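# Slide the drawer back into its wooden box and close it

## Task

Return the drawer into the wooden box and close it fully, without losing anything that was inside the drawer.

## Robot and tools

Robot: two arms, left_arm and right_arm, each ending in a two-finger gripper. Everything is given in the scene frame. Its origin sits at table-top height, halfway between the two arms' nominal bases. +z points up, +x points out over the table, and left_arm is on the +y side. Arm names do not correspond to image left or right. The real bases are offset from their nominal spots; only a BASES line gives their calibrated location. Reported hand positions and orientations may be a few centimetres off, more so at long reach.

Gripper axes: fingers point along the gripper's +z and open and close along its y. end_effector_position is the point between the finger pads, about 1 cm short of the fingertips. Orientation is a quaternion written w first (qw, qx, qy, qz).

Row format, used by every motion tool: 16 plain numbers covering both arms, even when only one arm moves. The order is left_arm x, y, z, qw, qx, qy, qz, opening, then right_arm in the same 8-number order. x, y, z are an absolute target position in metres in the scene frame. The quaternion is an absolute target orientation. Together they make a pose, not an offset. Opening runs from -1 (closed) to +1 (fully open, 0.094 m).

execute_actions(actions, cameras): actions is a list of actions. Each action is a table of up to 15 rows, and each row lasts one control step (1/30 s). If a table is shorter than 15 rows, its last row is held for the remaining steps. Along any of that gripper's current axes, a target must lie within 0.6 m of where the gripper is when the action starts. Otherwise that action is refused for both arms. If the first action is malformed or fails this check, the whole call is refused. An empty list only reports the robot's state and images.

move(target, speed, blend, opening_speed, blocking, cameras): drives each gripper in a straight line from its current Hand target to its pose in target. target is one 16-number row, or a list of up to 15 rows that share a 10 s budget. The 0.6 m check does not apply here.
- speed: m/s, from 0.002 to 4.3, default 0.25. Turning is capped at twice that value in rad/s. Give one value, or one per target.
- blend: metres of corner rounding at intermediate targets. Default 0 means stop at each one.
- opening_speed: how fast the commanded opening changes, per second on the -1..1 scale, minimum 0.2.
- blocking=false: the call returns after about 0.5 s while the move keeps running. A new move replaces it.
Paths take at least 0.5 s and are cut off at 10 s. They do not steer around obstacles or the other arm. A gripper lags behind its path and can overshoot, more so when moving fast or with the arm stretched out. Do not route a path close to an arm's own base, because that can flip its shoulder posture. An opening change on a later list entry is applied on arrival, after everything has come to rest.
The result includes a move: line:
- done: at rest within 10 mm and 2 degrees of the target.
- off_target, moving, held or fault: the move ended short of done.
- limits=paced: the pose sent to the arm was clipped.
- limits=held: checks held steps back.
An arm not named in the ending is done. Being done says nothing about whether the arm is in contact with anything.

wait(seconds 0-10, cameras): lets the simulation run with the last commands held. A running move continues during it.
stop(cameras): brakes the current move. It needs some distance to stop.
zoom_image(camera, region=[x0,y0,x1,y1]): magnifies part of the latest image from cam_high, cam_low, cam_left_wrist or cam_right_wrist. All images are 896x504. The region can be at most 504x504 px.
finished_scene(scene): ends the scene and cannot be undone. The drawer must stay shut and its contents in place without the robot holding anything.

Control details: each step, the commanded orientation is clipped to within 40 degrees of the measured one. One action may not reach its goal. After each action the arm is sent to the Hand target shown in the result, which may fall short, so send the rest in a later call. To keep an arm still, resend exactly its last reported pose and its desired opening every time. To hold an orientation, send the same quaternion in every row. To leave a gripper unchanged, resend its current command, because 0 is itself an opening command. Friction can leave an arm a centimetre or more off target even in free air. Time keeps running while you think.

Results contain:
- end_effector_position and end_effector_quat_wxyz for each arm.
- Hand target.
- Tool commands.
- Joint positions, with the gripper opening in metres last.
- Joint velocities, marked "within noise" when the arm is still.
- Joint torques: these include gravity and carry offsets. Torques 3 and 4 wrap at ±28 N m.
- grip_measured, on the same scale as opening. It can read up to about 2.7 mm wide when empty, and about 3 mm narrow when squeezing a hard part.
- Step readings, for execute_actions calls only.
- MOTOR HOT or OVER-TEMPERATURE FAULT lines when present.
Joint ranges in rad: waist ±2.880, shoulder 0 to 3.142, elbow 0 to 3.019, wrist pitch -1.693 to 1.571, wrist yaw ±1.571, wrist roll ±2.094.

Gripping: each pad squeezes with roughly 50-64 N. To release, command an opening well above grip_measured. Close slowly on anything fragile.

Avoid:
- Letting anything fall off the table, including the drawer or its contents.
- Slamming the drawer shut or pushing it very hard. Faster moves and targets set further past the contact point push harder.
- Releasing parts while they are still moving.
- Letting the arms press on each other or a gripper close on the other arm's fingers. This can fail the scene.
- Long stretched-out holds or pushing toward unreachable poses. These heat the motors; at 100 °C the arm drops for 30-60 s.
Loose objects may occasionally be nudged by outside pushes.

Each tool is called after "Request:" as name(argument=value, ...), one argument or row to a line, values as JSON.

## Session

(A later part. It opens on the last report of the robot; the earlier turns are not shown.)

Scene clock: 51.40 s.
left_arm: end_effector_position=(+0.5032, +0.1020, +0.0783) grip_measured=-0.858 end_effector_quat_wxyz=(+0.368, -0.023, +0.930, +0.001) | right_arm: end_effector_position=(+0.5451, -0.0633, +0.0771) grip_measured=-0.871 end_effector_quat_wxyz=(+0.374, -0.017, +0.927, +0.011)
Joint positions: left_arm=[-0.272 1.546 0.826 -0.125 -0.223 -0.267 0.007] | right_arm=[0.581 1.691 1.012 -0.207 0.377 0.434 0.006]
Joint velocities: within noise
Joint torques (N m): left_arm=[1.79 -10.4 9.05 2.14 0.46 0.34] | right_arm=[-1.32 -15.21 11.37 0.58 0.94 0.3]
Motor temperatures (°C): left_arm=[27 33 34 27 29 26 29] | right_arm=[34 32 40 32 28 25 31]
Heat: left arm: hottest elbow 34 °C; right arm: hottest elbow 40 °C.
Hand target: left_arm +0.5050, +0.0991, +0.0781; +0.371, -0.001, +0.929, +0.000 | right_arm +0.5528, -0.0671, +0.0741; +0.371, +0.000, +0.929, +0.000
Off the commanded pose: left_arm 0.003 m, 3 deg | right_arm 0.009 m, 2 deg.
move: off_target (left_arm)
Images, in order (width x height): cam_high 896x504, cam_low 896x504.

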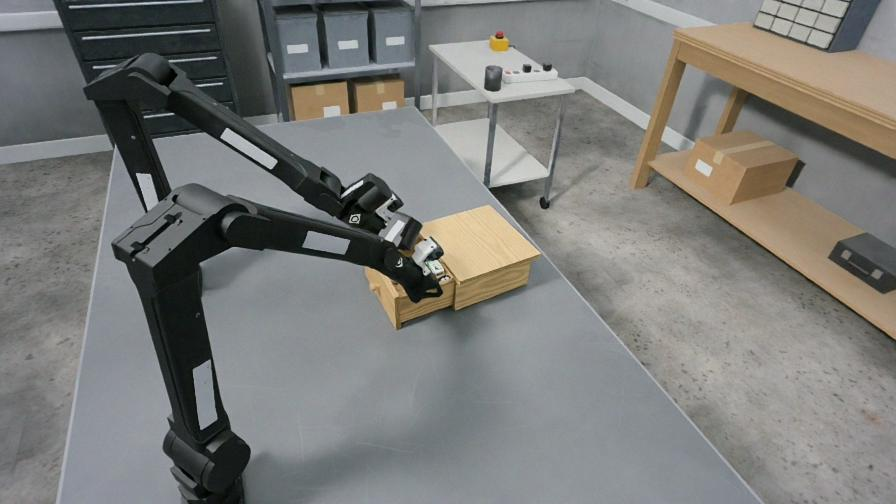

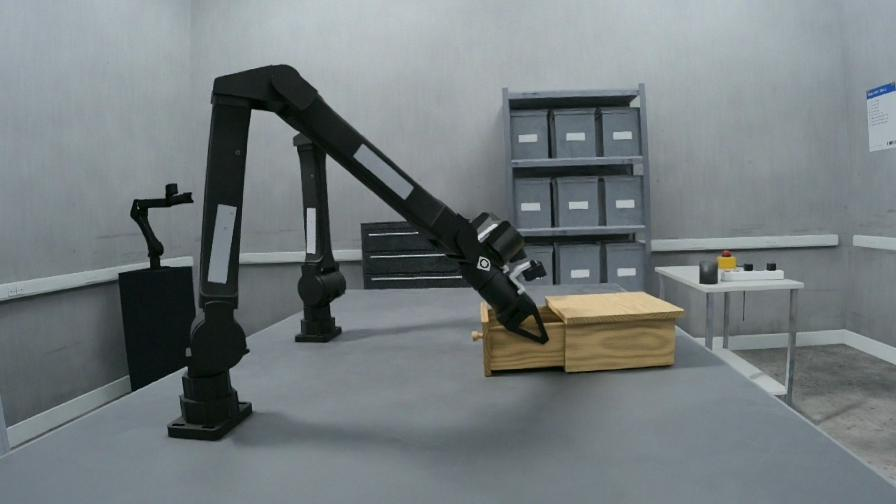

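Request:
move(
  target=[
    [0.505,0.099,0.078,0.3705,0,0.9288,0,-0.55,0.553,-0.067,0.074,0.3705,0,0.9288,0,-0.55],
    [0.46,0.100,0.15,0.3705,0,0.9288,0,-0.55,0.505,-0.067,0.15,0.3705,0,0.9288,0,-0.55],
  ],
  speed=0.08,
  opening_speed=0.5,
)

Request:
zoom_image(
  camera="cam_low",
  region=[450, 280, 700, 390],
)

Scene clock: 54.67 s.
left_arm: end_effector_position=(+0.4657, +0.1046, +0.1496) grip_measured=-0.551 end_effector_quat_wxyz=(+0.372, -0.001, +0.928, +0.003) | right_arm: end_effector_position=(+0.5080, -0.0750, +0.1378) grip_measured=-0.551 end_effector_quat_wxyz=(+0.364, +0.001, +0.932, -0.007)
Joint positions: left_arm=[-0.29 1.323 0.816 -0.329 -0.225 -0.236 0.021] | right_arm=[0.619 1.526 1.012 -0.43 0.432 0.504 0.021]
Joint velocities: within noise
Joint torques (N m): left_arm=[0.21 -9.58 9.59 1.17 -0.23 -0.13] | right_arm=[0.32 -16.67 10.71 1.02 0.34 0.14]
Motor temperatures (°C): left_arm=[27 33 34 27 29 26 29] | right_arm=[34 32 40 32 28 25 30]
Heat: left arm: hottest elbow 34 °C; right arm: hottest elbow 40 °C.
Hand target: left_arm +0.4600, +0.1001, +0.1499; +0.370, +0.000, +0.929, +0.000 | right_arm +0.5051, -0.0671, +0.1499; +0.371, +0.000, +0.929, +0.000
Off the commanded pose: left_arm 0.007 m, 0 deg | right_arm 0.015 m, 1 deg.
move: off_target (right_arm)

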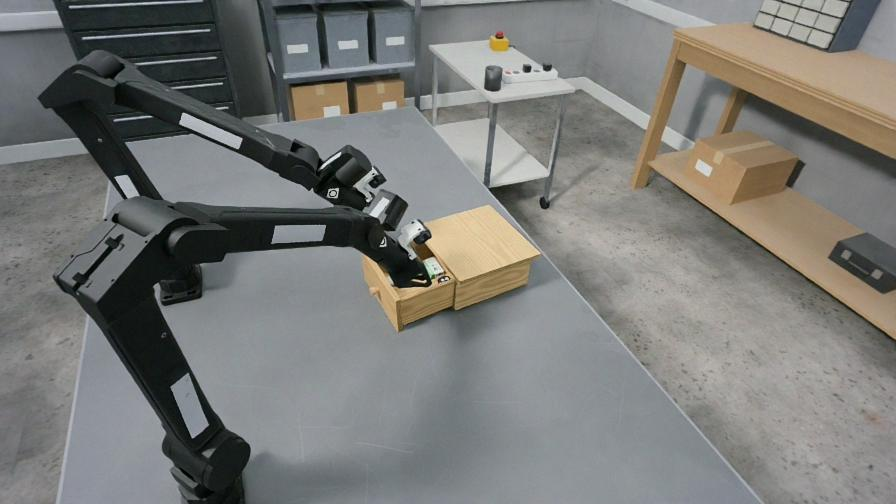

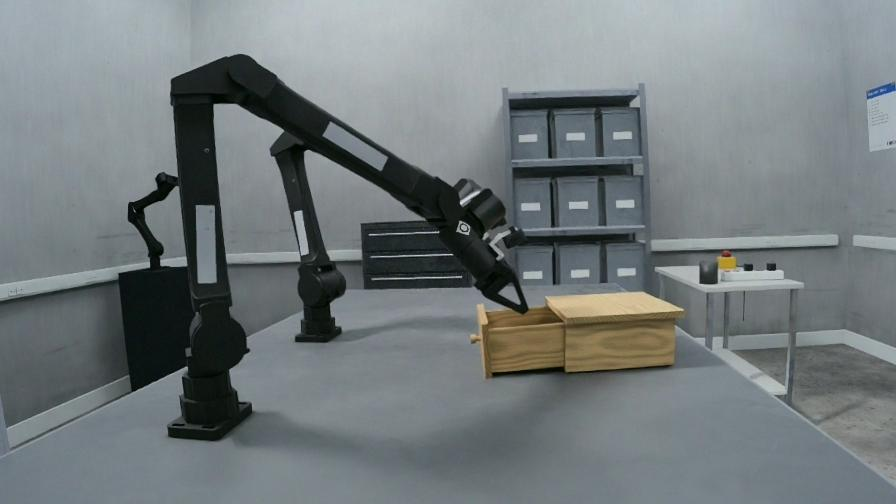

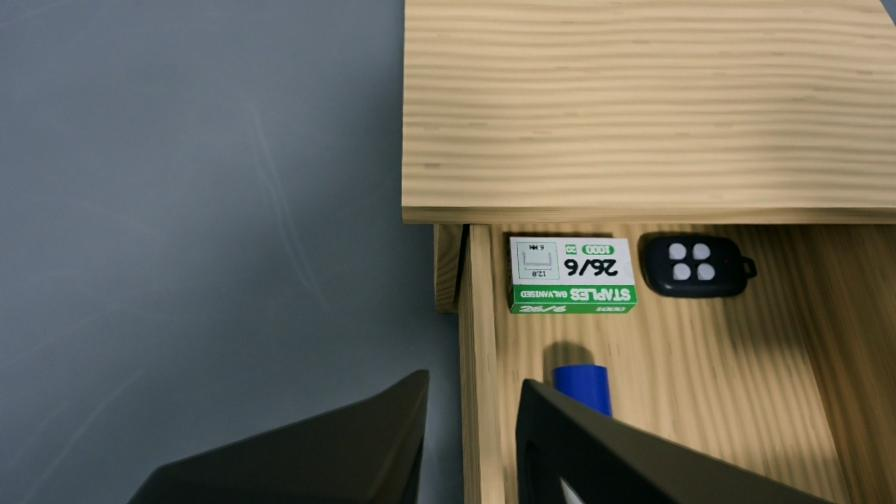

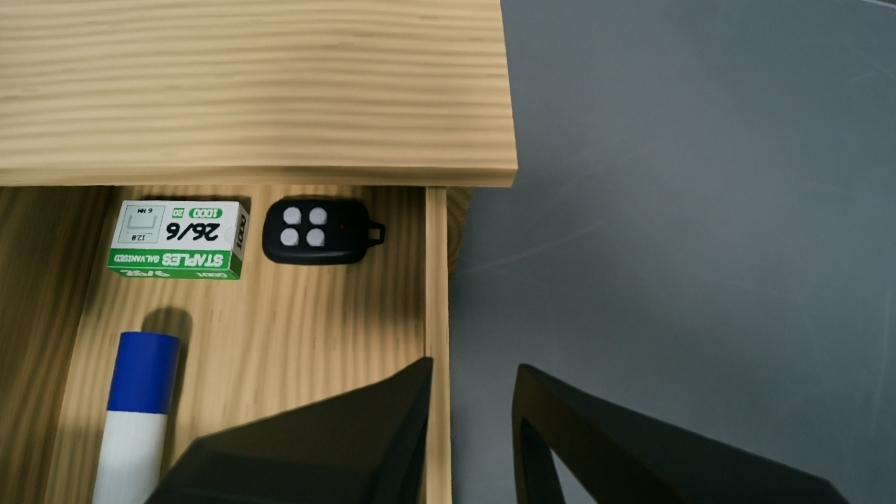

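Scaled by 2.016 from the camera's 896x504 image, which has a finer 1280x720 frame.

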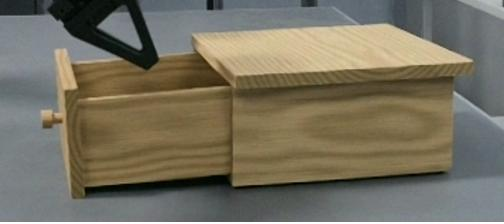

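Request:
move(
  target=[
    [0.40,0.15,0.19,0.3705,0,0.9288,0,-1,0.43,-0.05,0.165,0.3827,0,0.9239,0,-1],
    [0.34,0.21,0.2,0.3705,0,0.9288,0,-1,0.345,-0.005,0.13,0.3827,0,0.9239,0,-1],
    [0.34,0.21,0.2,0.3705,0,0.9288,0,-1,0.345,-0.002,0.062,0.3827,0,0.9239,0,-1],
  ],
  speed=0.2,
  blend=0.02,
)

Request:
zoom_image(
  camera="cam_high",
  region=[330, 190, 560, 345],
)

Scene clock: 57.10 s.
left_arm: end_effector_position=(+0.3447, +0.2052, +0.2041) grip_measured=-0.990 end_effector_quat_wxyz=(+0.375, +0.000, +0.927, -0.004) | right_arm: end_effector_position=(+0.3489, -0.0083, +0.0663) grip_measured=-0.994 end_effector_quat_wxyz=(+0.381, +0.003, +0.925, -0.004)
Joint positions: left_arm=[-0.038 0.814 0.626 -0.615 -0.04 -0.052 0] | right_arm=[1.019 1.527 0.789 -0.38 0.661 0.892 0]
Joint velocities: within noise
Joint torques (N m): left_arm=[2.73 -3.49 10.4 1.28 0.07 0.06] | right_arm=[0.26 -12.04 8.21 1.68 0.48 0.12]
Motor temperatures (°C): left_arm=[27 33 34 27 29 26 28] | right_arm=[34 32 40 32 28 25 30]
Heat: left arm: hottest elbow 34 °C; right arm: hottest elbow 40 °C.
Hand target: left_arm +0.3401, +0.2098, +0.2000; +0.371, +0.000, +0.929, +0.000 | right_arm +0.3450, -0.0021, +0.0622; +0.383, +0.000, +0.924, +0.000
Off the commanded pose: left_arm 0.008 m, 1 deg | right_arm 0.009 m, 1 deg.
move: done

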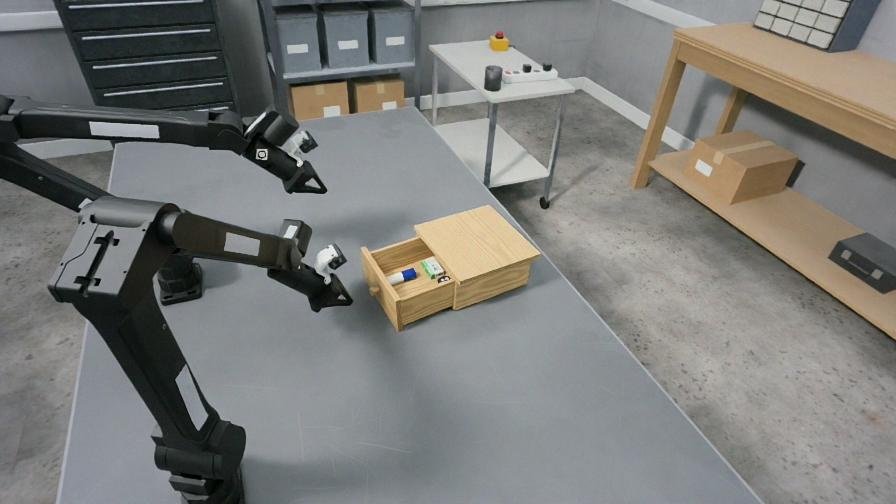

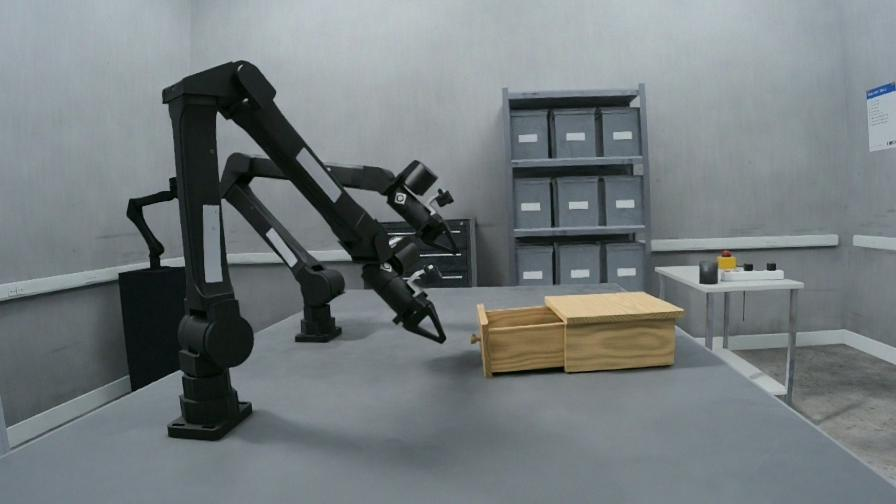

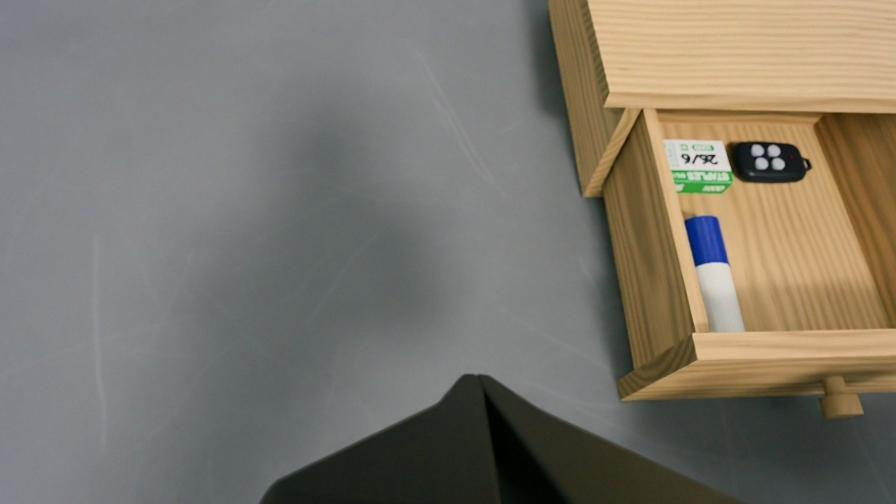

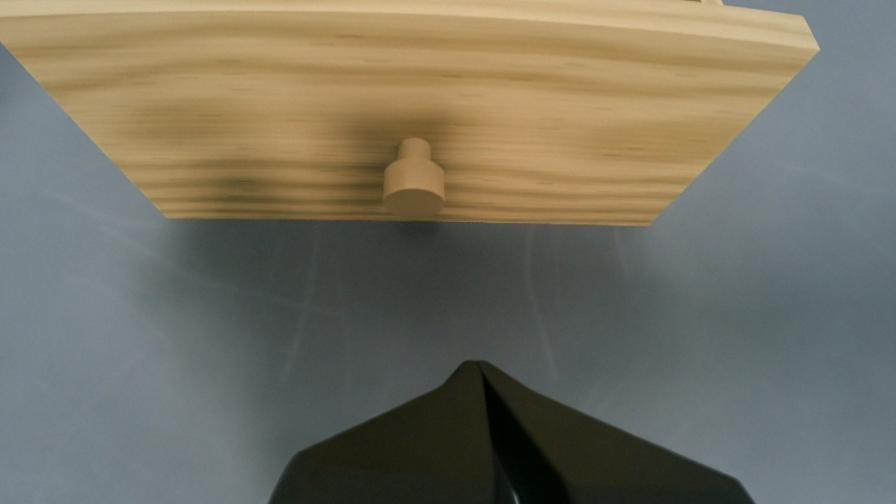

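Scaled by 2.191 from the camera's 896x504 image, which has a finer 1280x720 frame.

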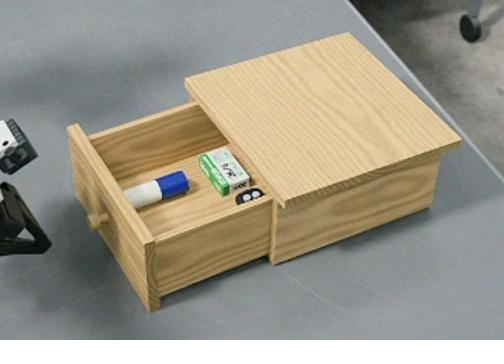

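Request:
move(
  target=[
    [0.34,0.21,0.2,0.3705,0,0.9288,0,-1,0.392,-0.018,0.062,0.3827,0,0.9239,0,-1],
    [0.34,0.21,0.2,0.3705,0,0.9288,0,-1,0.48,-0.018,0.062,0.3827,0,0.9239,0,-1],
  ],
  speed=[0.12,0.05],
  blend=0.01,
)

Request:
zoom_image(
  camera="cam_low",
  region=[450, 280, 700, 390],
)

Request:
zoom_image(
  camera="cam_high",
  region=[330, 190, 560, 345],
)

Scene clock: 60.23 s.
left_arm: end_effector_position=(+0.3447, +0.2054, +0.2041) grip_measured=-0.990 end_effector_quat_wxyz=(+0.375, +0.000, +0.927, -0.004) | right_arm: end_effector_position=(+0.4495, -0.0287, +0.0490) grip_measured=-0.994 end_effector_quat_wxyz=(+0.364, -0.016, +0.931, -0.013)
Joint positions: left_arm=[-0.038 0.814 0.626 -0.615 -0.04 -0.051 0] | right_arm=[0.785 1.653 0.889 -0.251 0.524 0.623 0]
Joint velocities: within noise
Joint torques (N m): left_arm=[2.9 -3.43 10.43 1.28 0.05 0.07] | right_arm=[-2.61 -13.33 13.6 2.22 0.25 -0.07]
Motor temperatures (°C): left_arm=[27 33 33 27 29 26 28] | right_arm=[34 32 40 32 27 25 30]
Heat: left arm: hottest shoulder 33 °C; right arm: hottest elbow 40 °C.
Hand target: left_arm +0.3401, +0.2099, +0.2000; +0.371, +0.000, +0.929, +0.000 | right_arm +0.4783, -0.0197, +0.0632; +0.383, +0.000, +0.924, +0.000
Off the commanded pose: left_arm 0.008 m, 1 deg | right_arm 0.035 m, 3 deg.
move: off_target (right_arm)

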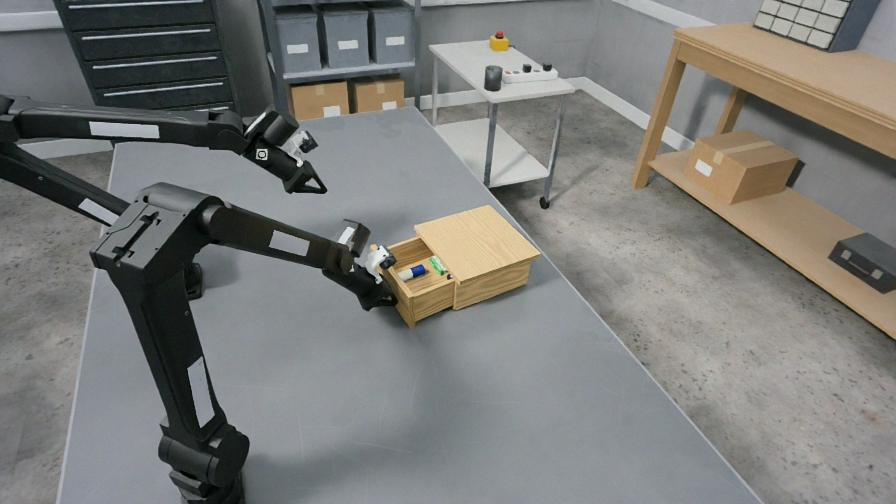

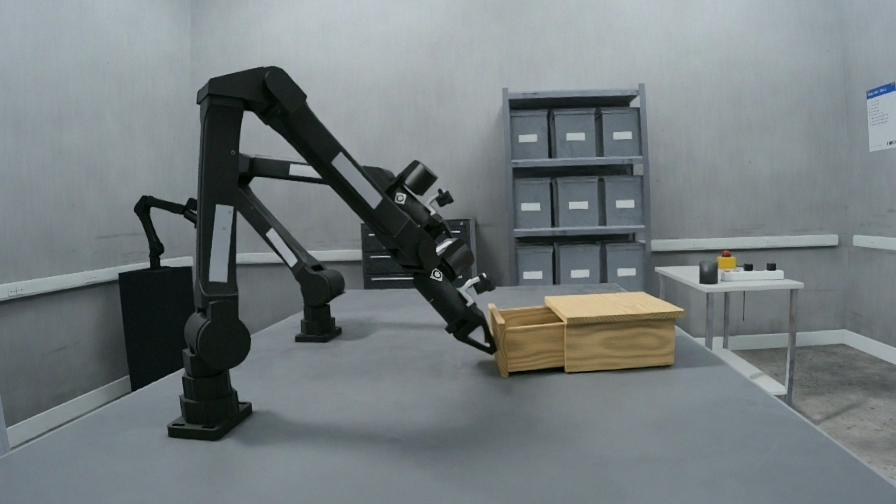

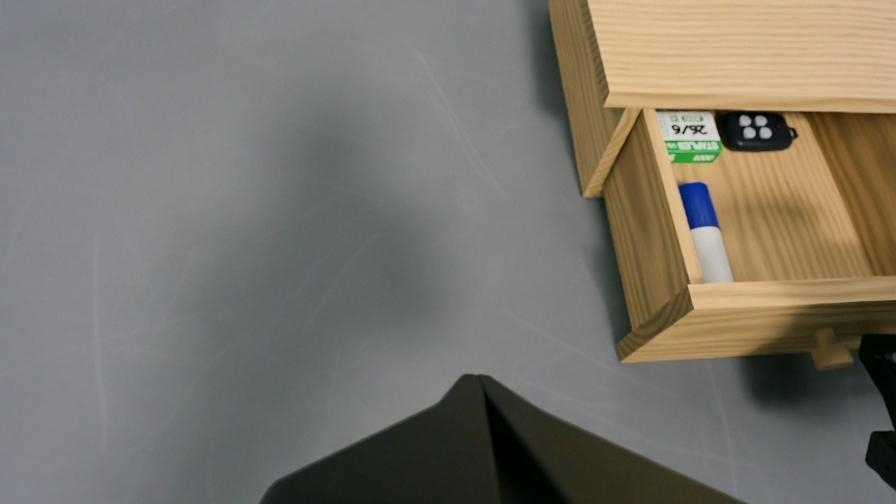

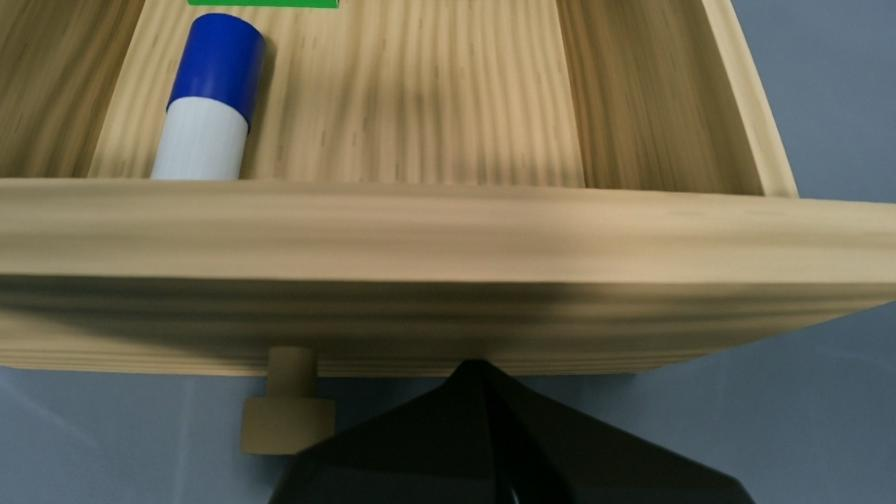

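Scaled by 2.016 from the camera's 896x504 image, which has a finer 1280x720 frame.

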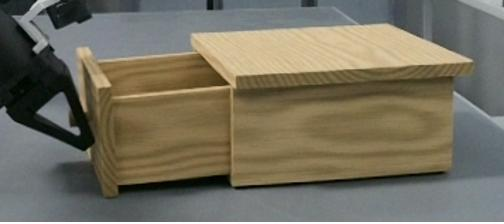

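Scaled by 2.191 from the camera's 896x504 image, which has a finer 1280x720 frame.

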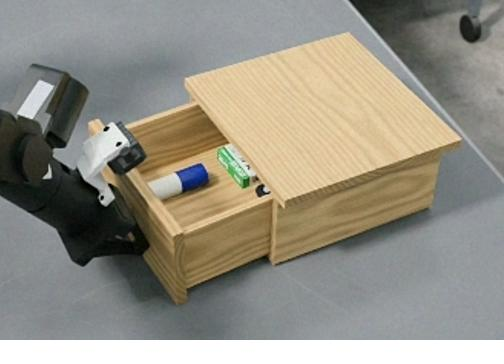

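Request:
move(
  target=[0.34,0.21,0.2,0.3705,0,0.9288,0,-1,0.525,0.004,0.073,0.3827,0,0.9239,0,-1],
  speed=0.05,
)

Request:
zoom_image(
  camera="cam_low",
  region=[450, 280, 700, 390],
)

Request:
zoom_image(
  camera="cam_high",
  region=[330, 190, 560, 345],
)

Scene clock: 62.00 s.
left_arm: end_effector_position=(+0.3447, +0.2054, +0.2041) grip_measured=-0.990 end_effector_quat_wxyz=(+0.375, +0.000, +0.927, -0.004) | right_arm: end_effector_position=(+0.5012, -0.0033, +0.0629) grip_measured=-0.994 end_effector_quat_wxyz=(+0.374, -0.008, +0.927, -0.005)
Joint positions: left_arm=[-0.038 0.814 0.626 -0.615 -0.04 -0.051 0] | right_arm=[0.746 1.738 1.042 -0.273 0.507 0.593 0]
Joint velocities: within noise
Joint torques (N m): left_arm=[2.9 -3.72 10.41 1.32 0.07 0.07] | right_arm=[-2.14 -15.5 14.16 1.16 0.14 -0.06]
Motor temperatures (°C): left_arm=[27 32 33 27 29 26 28] | right_arm=[34 33 40 32 27 25 30]
Heat: left arm: hottest elbow 33 °C; right arm: hottest elbow 40 °C.
Hand target: left_arm +0.3401, +0.2099, +0.2000; +0.371, +0.000, +0.929, +0.000 | right_arm +0.5239, +0.0030, +0.0736; +0.383, +0.000, +0.924, +0.000
Off the commanded pose: left_arm 0.008 m, 1 deg | right_arm 0.027 m, 2 deg.
move: off_target (right_arm)

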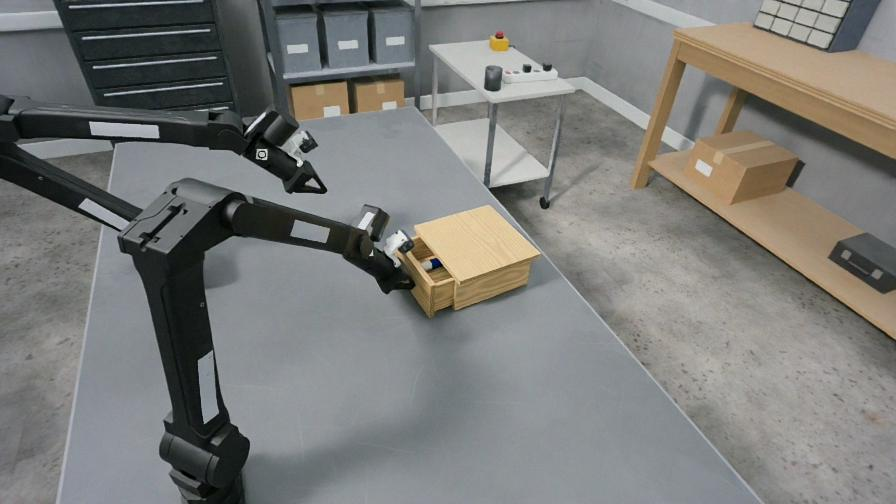

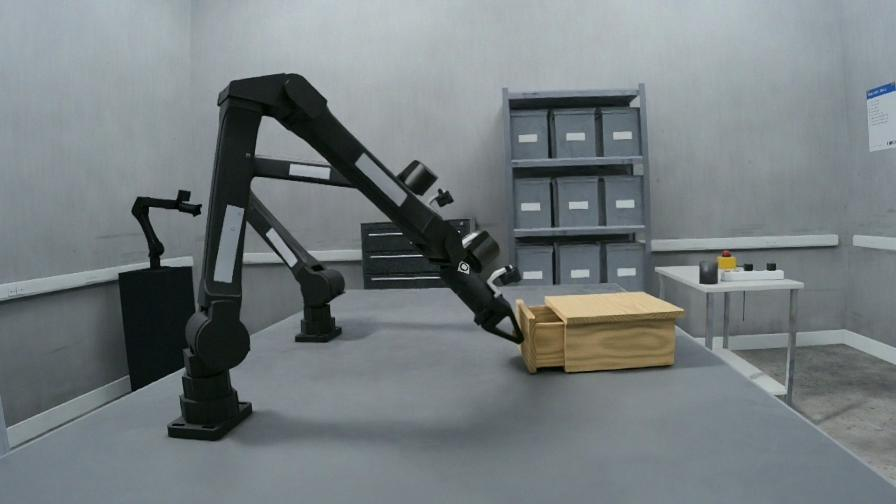

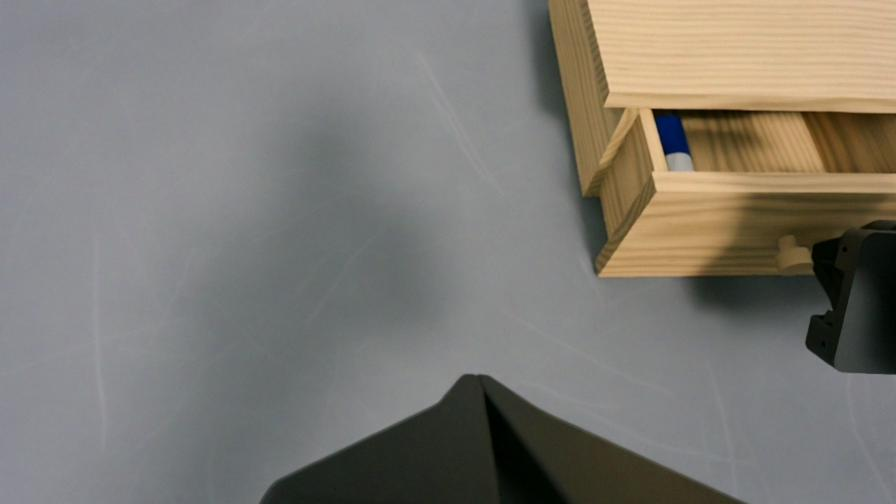

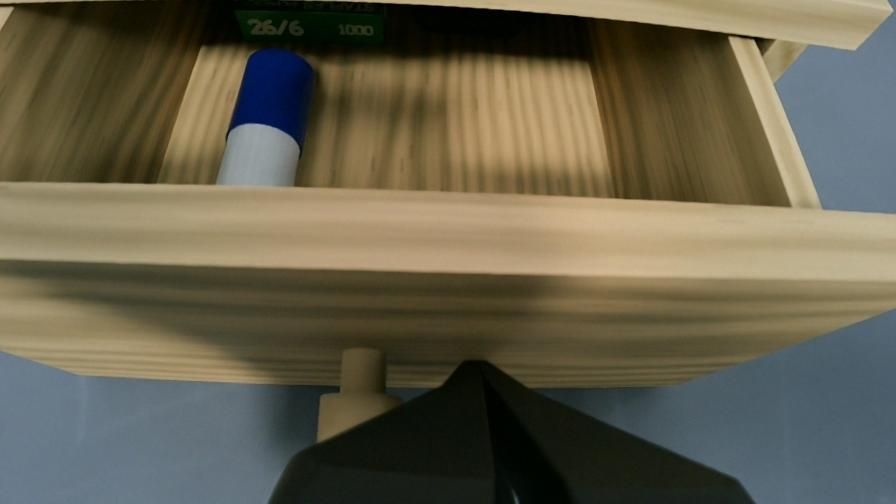

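Scaled by 2.016 from the camera's 896x504 image, which has a finer 1280x720 frame.

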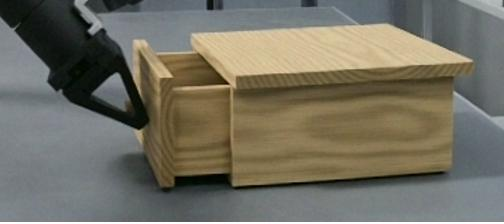

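Scaled by 2.191 from the camera's 896x504 image, which has a finer 1280x720 frame.

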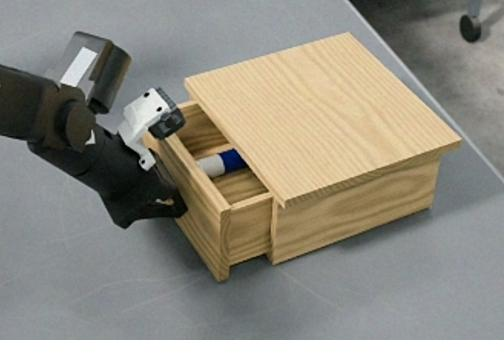

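Request:
move(
  target=[0.34,0.21,0.20,0.3705,0,0.9288,0,-1,0.56,0.004,0.073,0.3827,0,0.9239,0,-1],
  speed=0.04,
  cameras=["cam_low","cam_high"],
)

Request:
zoom_image(
  camera="cam_low",
  region=[450, 280, 700, 390],
)

Request:
zoom_image(
  camera="cam_high",
  region=[330, 190, 560, 345],
)

Scene clock: 63.73 s.
left_arm: end_effector_position=(+0.3447, +0.2054, +0.2041) grip_measured=-0.990 end_effector_quat_wxyz=(+0.375, +0.000, +0.927, -0.004) | right_arm: end_effector_position=(+0.5356, -0.0011, +0.0634) grip_measured=-0.994 end_effector_quat_wxyz=(+0.374, -0.008, +0.928, -0.004)
Joint positions: left_arm=[-0.038 0.814 0.626 -0.615 -0.04 -0.051 0] | right_arm=[0.701 1.792 1.121 -0.277 0.48 0.552 0]
Joint velocities: within noise
Joint torques (N m): left_arm=[2.9 -3.43 10.39 1.29 0.06 0.08] | right_arm=[-2.2 -16.62 14.28 1.21 0.14 -0.05]
Motor temperatures (°C): left_arm=[27 32 33 26 29 26 28] | right_arm=[34 33 41 32 27 25 30]
Heat: left arm: hottest elbow 33 °C; right arm: hottest elbow 41 °C.
Hand target: left_arm +0.3401, +0.2099, +0.2000; +0.371, +0.000, +0.929, +0.000 | right_arm +0.5589, +0.0029, +0.0736; +0.383, +0.000, +0.924, +0.000
Off the commanded pose: left_arm 0.008 m, 1 deg | right_arm 0.027 m, 2 deg.
move: off_target (right_arm)
Images, in order (width x height): cam_high 896x504, cam_low 896x504.

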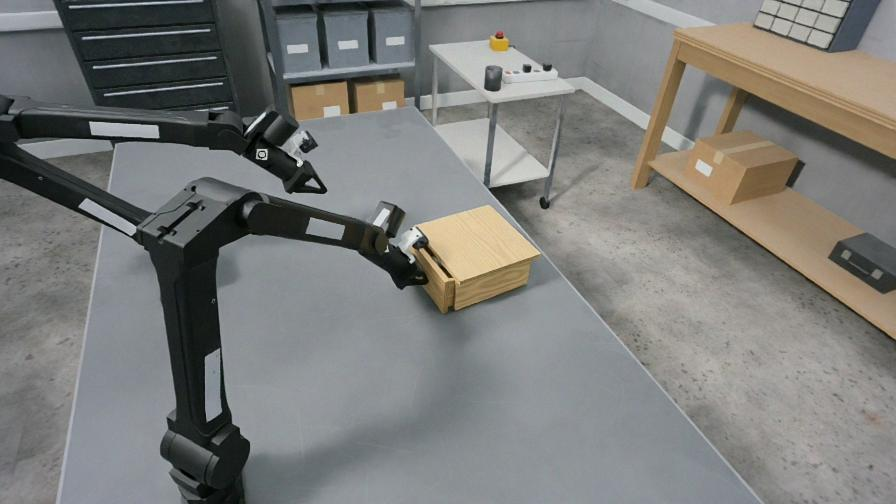

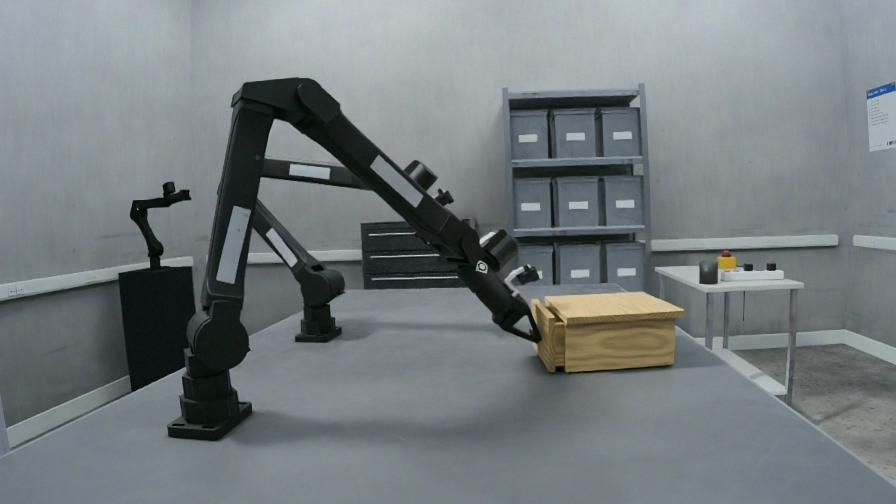

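Scaled by 2.016 from the camera's 896x504 image, which has a finer 1280x720 frame.

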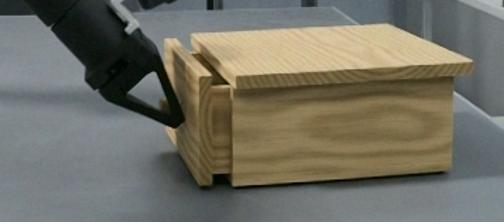

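Scaled by 2.191 from the camera's 896x504 image, which has a finer 1280x720 frame.

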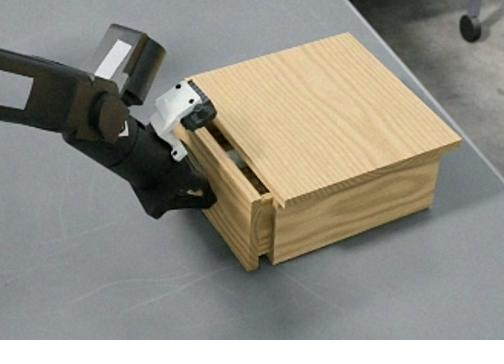

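Request:
move(
  target=[0.34,0.21,0.20,0.3705,0,0.9288,0,-1,0.573,0.004,0.073,0.3827,0,0.9239,0,-1],
  speed=0.03,
  cameras=["cam_low","cam_high"],
)

Request:
zoom_image(
  camera="cam_low",
  region=[450, 280, 700, 390],
)

Request:
zoom_image(
  camera="cam_high",
  region=[330, 190, 560, 345],
)

Scene clock: 64.80 s.
left_arm: end_effector_position=(+0.3447, +0.2054, +0.2041) grip_measured=-0.990 end_effector_quat_wxyz=(+0.375, +0.000, +0.927, -0.004) | right_arm: end_effector_position=(+0.5483, -0.0004, +0.0635) grip_measured=-0.994 end_effector_quat_wxyz=(+0.374, -0.008, +0.928, -0.004)
Joint positions: left_arm=[-0.038 0.814 0.626 -0.615 -0.04 -0.051 0] | right_arm=[0.686 1.813 1.152 -0.281 0.47 0.538 0]
Joint velocities: within noise
Joint torques (N m): left_arm=[3.02 -3.49 10.44 1.32 0.05 0.07] | right_arm=[-2.2 -16.97 14.42 1.21 0.13 -0.06]
Motor temperatures (°C): left_arm=[27 32 33 26 29 26 28] | right_arm=[34 33 41 32 27 25 30]
Heat: left arm: hottest elbow 33 °C; right arm: hottest elbow 41 °C.
Hand target: left_arm +0.3401, +0.2099, +0.2000; +0.371, +0.000, +0.929, +0.000 | right_arm +0.5718, +0.0029, +0.0735; +0.383, +0.000, +0.924, +0.000
Off the commanded pose: left_arm 0.008 m, 1 deg | right_arm 0.027 m, 2 deg.
move: off_target (right_arm)
Images, in order (width x height): cam_high 896x504, cam_low 896x504.

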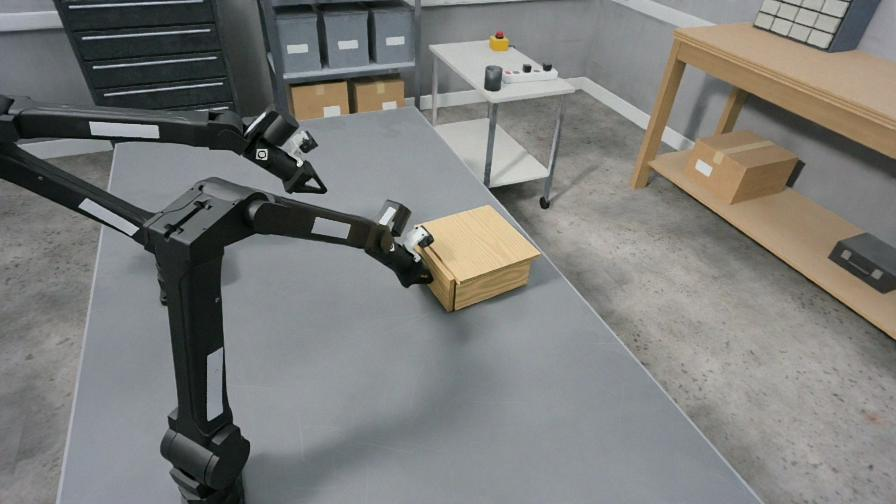

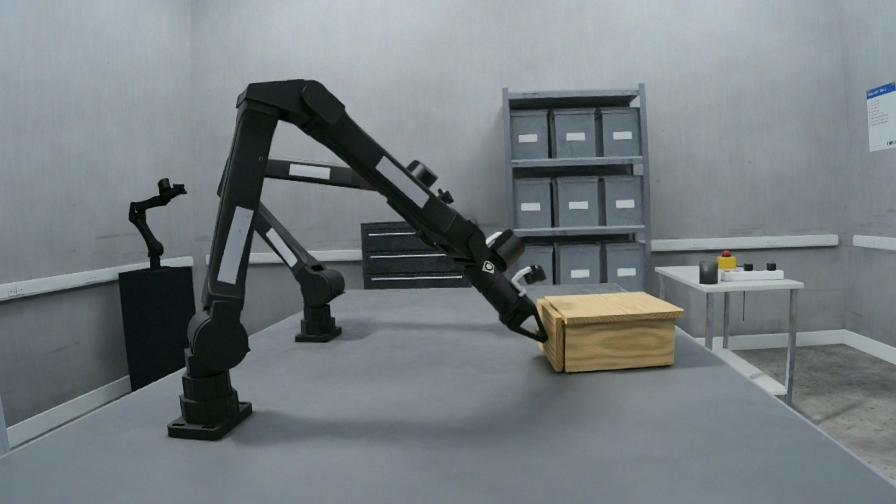

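Scaled by 2.016 from the camera's 896x504 image, which has a finer 1280x720 frame.

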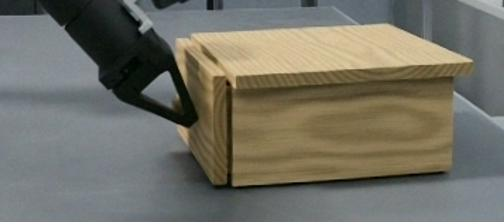

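Scaled by 2.191 from the camera's 896x504 image, which has a finer 1280x720 frame.

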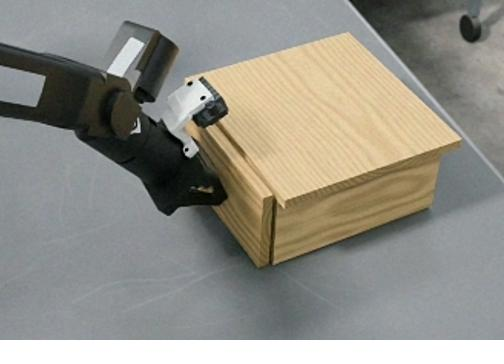

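Gap about 4–6 mm left.

Request:
move(
  target=[0.34,0.21,0.20,0.3705,0,0.9288,0,-1,0.577,0.004,0.073,0.3827,0,0.9239,0,-1],
  speed=0.02,
  cameras=["cam_low","cam_high"],
)

Request:
zoom_image(
  camera="cam_low",
  region=[540, 280, 640, 390],
)

Scene clock: 65.77 s.
left_arm: end_effector_position=(+0.3447, +0.2054, +0.2041) grip_measured=-0.990 end_effector_quat_wxyz=(+0.375, +0.000, +0.927, -0.004) | right_arm: end_effector_position=(+0.5521, +0.0000, +0.0636) grip_measured=-0.994 end_effector_quat_wxyz=(+0.373, -0.009, +0.928, -0.004)
Joint positions: left_arm=[-0.038 0.814 0.626 -0.615 -0.04 -0.051 0] | right_arm=[0.682 1.819 1.161 -0.282 0.467 0.534 0]
Joint velocities: within noise
Joint torques (N m): left_arm=[2.61 -3.25 10.44 1.31 0.06 0.06] | right_arm=[-2.26 -17.2 14.43 1.21 0.13 -0.05]
Motor temperatures (°C): left_arm=[27 32 33 26 29 26 28] | right_arm=[34 33 41 32 27 25 30]
Heat: left arm: hottest elbow 33 °C; right arm: hottest elbow 41 °C.
Hand target: left_arm +0.3401, +0.2099, +0.2000; +0.371, +0.000, +0.929, +0.000 | right_arm +0.5758, +0.0029, +0.0735; +0.383, +0.000, +0.924, +0.000
Off the commanded pose: left_arm 0.008 m, 1 deg | right_arm 0.027 m, 2 deg.
move: off_target (right_arm)
Images, in order (width x height): cam_high 896x504, cam_low 896x504.

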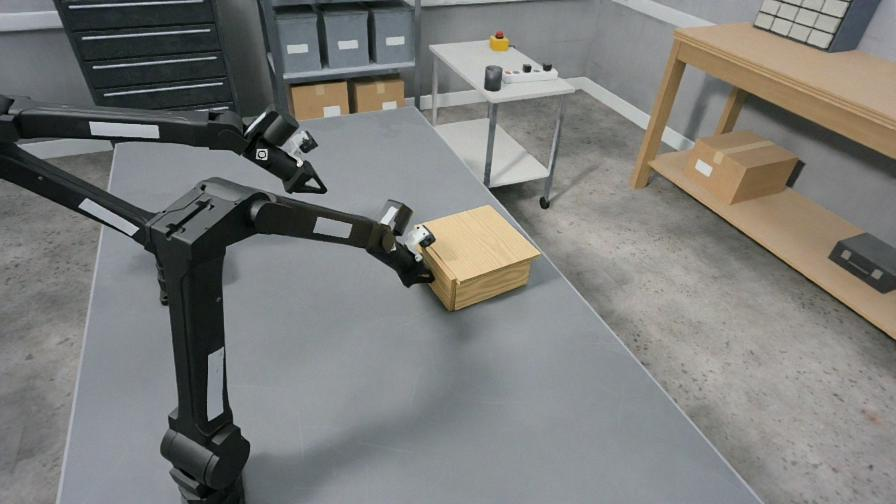

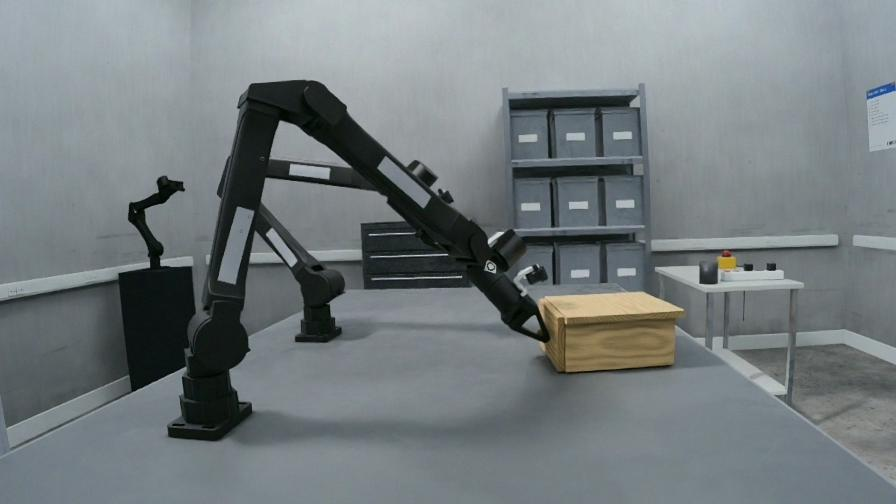

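Scaled by 4.582 from the camera's 896x504 image, which has a finer 1280x720 frame.

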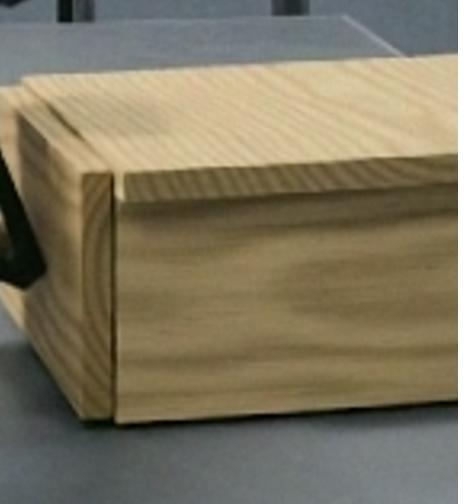

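Request:
move(
  target=[0.34,0.21,0.20,0.3705,0,0.9288,0,-1,0.580,0.004,0.073,0.3827,0,0.9239,0,-1],
  speed=0.02,
  cameras=["cam_low","cam_high"],
)

Request:
zoom_image(
  camera="cam_low",
  region=[540, 280, 640, 390],
)

Request:
zoom_image(
  camera="cam_high",
  region=[400, 200, 520, 320],
)

Scene clock: 66.70 s.
left_arm: end_effector_position=(+0.3447, +0.2054, +0.2041) grip_measured=-0.990 end_effector_quat_wxyz=(+0.375, +0.000, +0.927, -0.004) | right_arm: end_effector_position=(+0.5542, +0.0004, +0.0636) grip_measured=-0.994 end_effector_quat_wxyz=(+0.373, -0.010, +0.928, -0.004)
Joint positions: left_arm=[-0.038 0.814 0.626 -0.615 -0.04 -0.051 0] | right_arm=[0.68 1.823 1.167 -0.284 0.465 0.531 0]
Joint velocities: within noise
Joint torques (N m): left_arm=[2.84 -3.66 10.4 1.31 0.06 0.08] | right_arm=[-2.32 -17.14 14.54 1.21 0.14 -0.06]
Motor temperatures (°C): left_arm=[27 32 33 26 29 26 28] | right_arm=[34 33 41 32 27 25 30]
Heat: left arm: hottest elbow 33 °C; right arm: hottest elbow 41 °C.
Hand target: left_arm +0.3401, +0.2099, +0.2000; +0.371, +0.000, +0.929, +0.000 | right_arm +0.5788, +0.0029, +0.0736; +0.383, +0.000, +0.924, +0.000
Off the commanded pose: left_arm 0.008 m, 1 deg | right_arm 0.028 m, 2 deg.
move: off_target (right_arm)
Images, in order (width x height): cam_high 896x504, cam_low 896x504.

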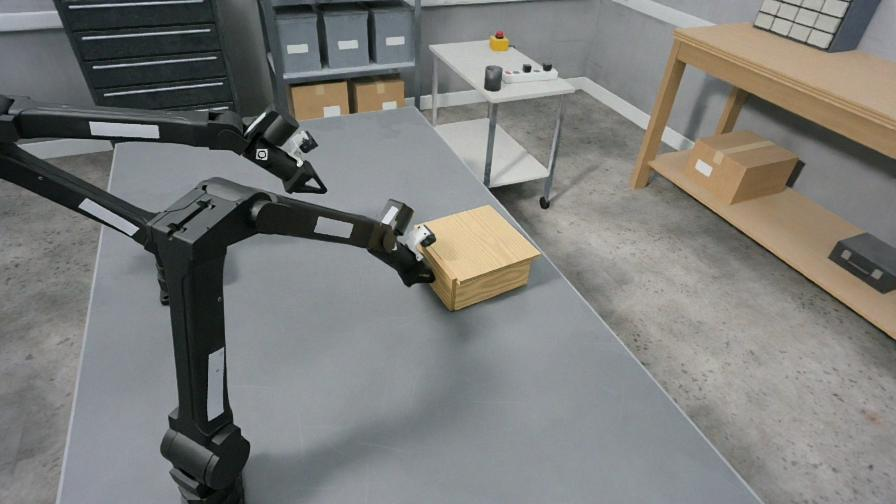

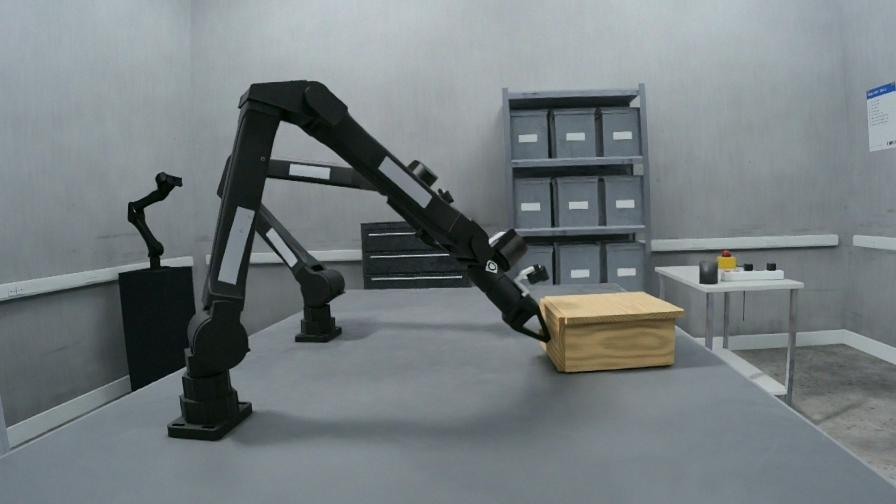

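Scaled by 4.582 from the camera's 896x504 image, which has a finer 1280x720 frame.

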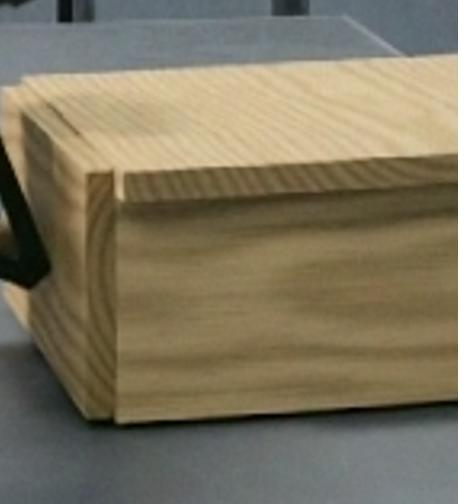

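Scaled by 4.200 from the camera's 896x504 image, which has a finer 1280x720 frame.

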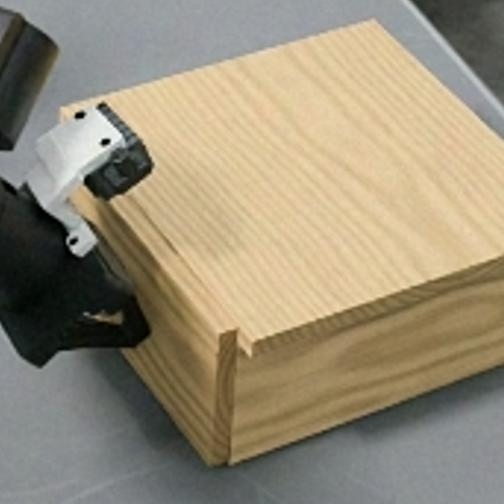

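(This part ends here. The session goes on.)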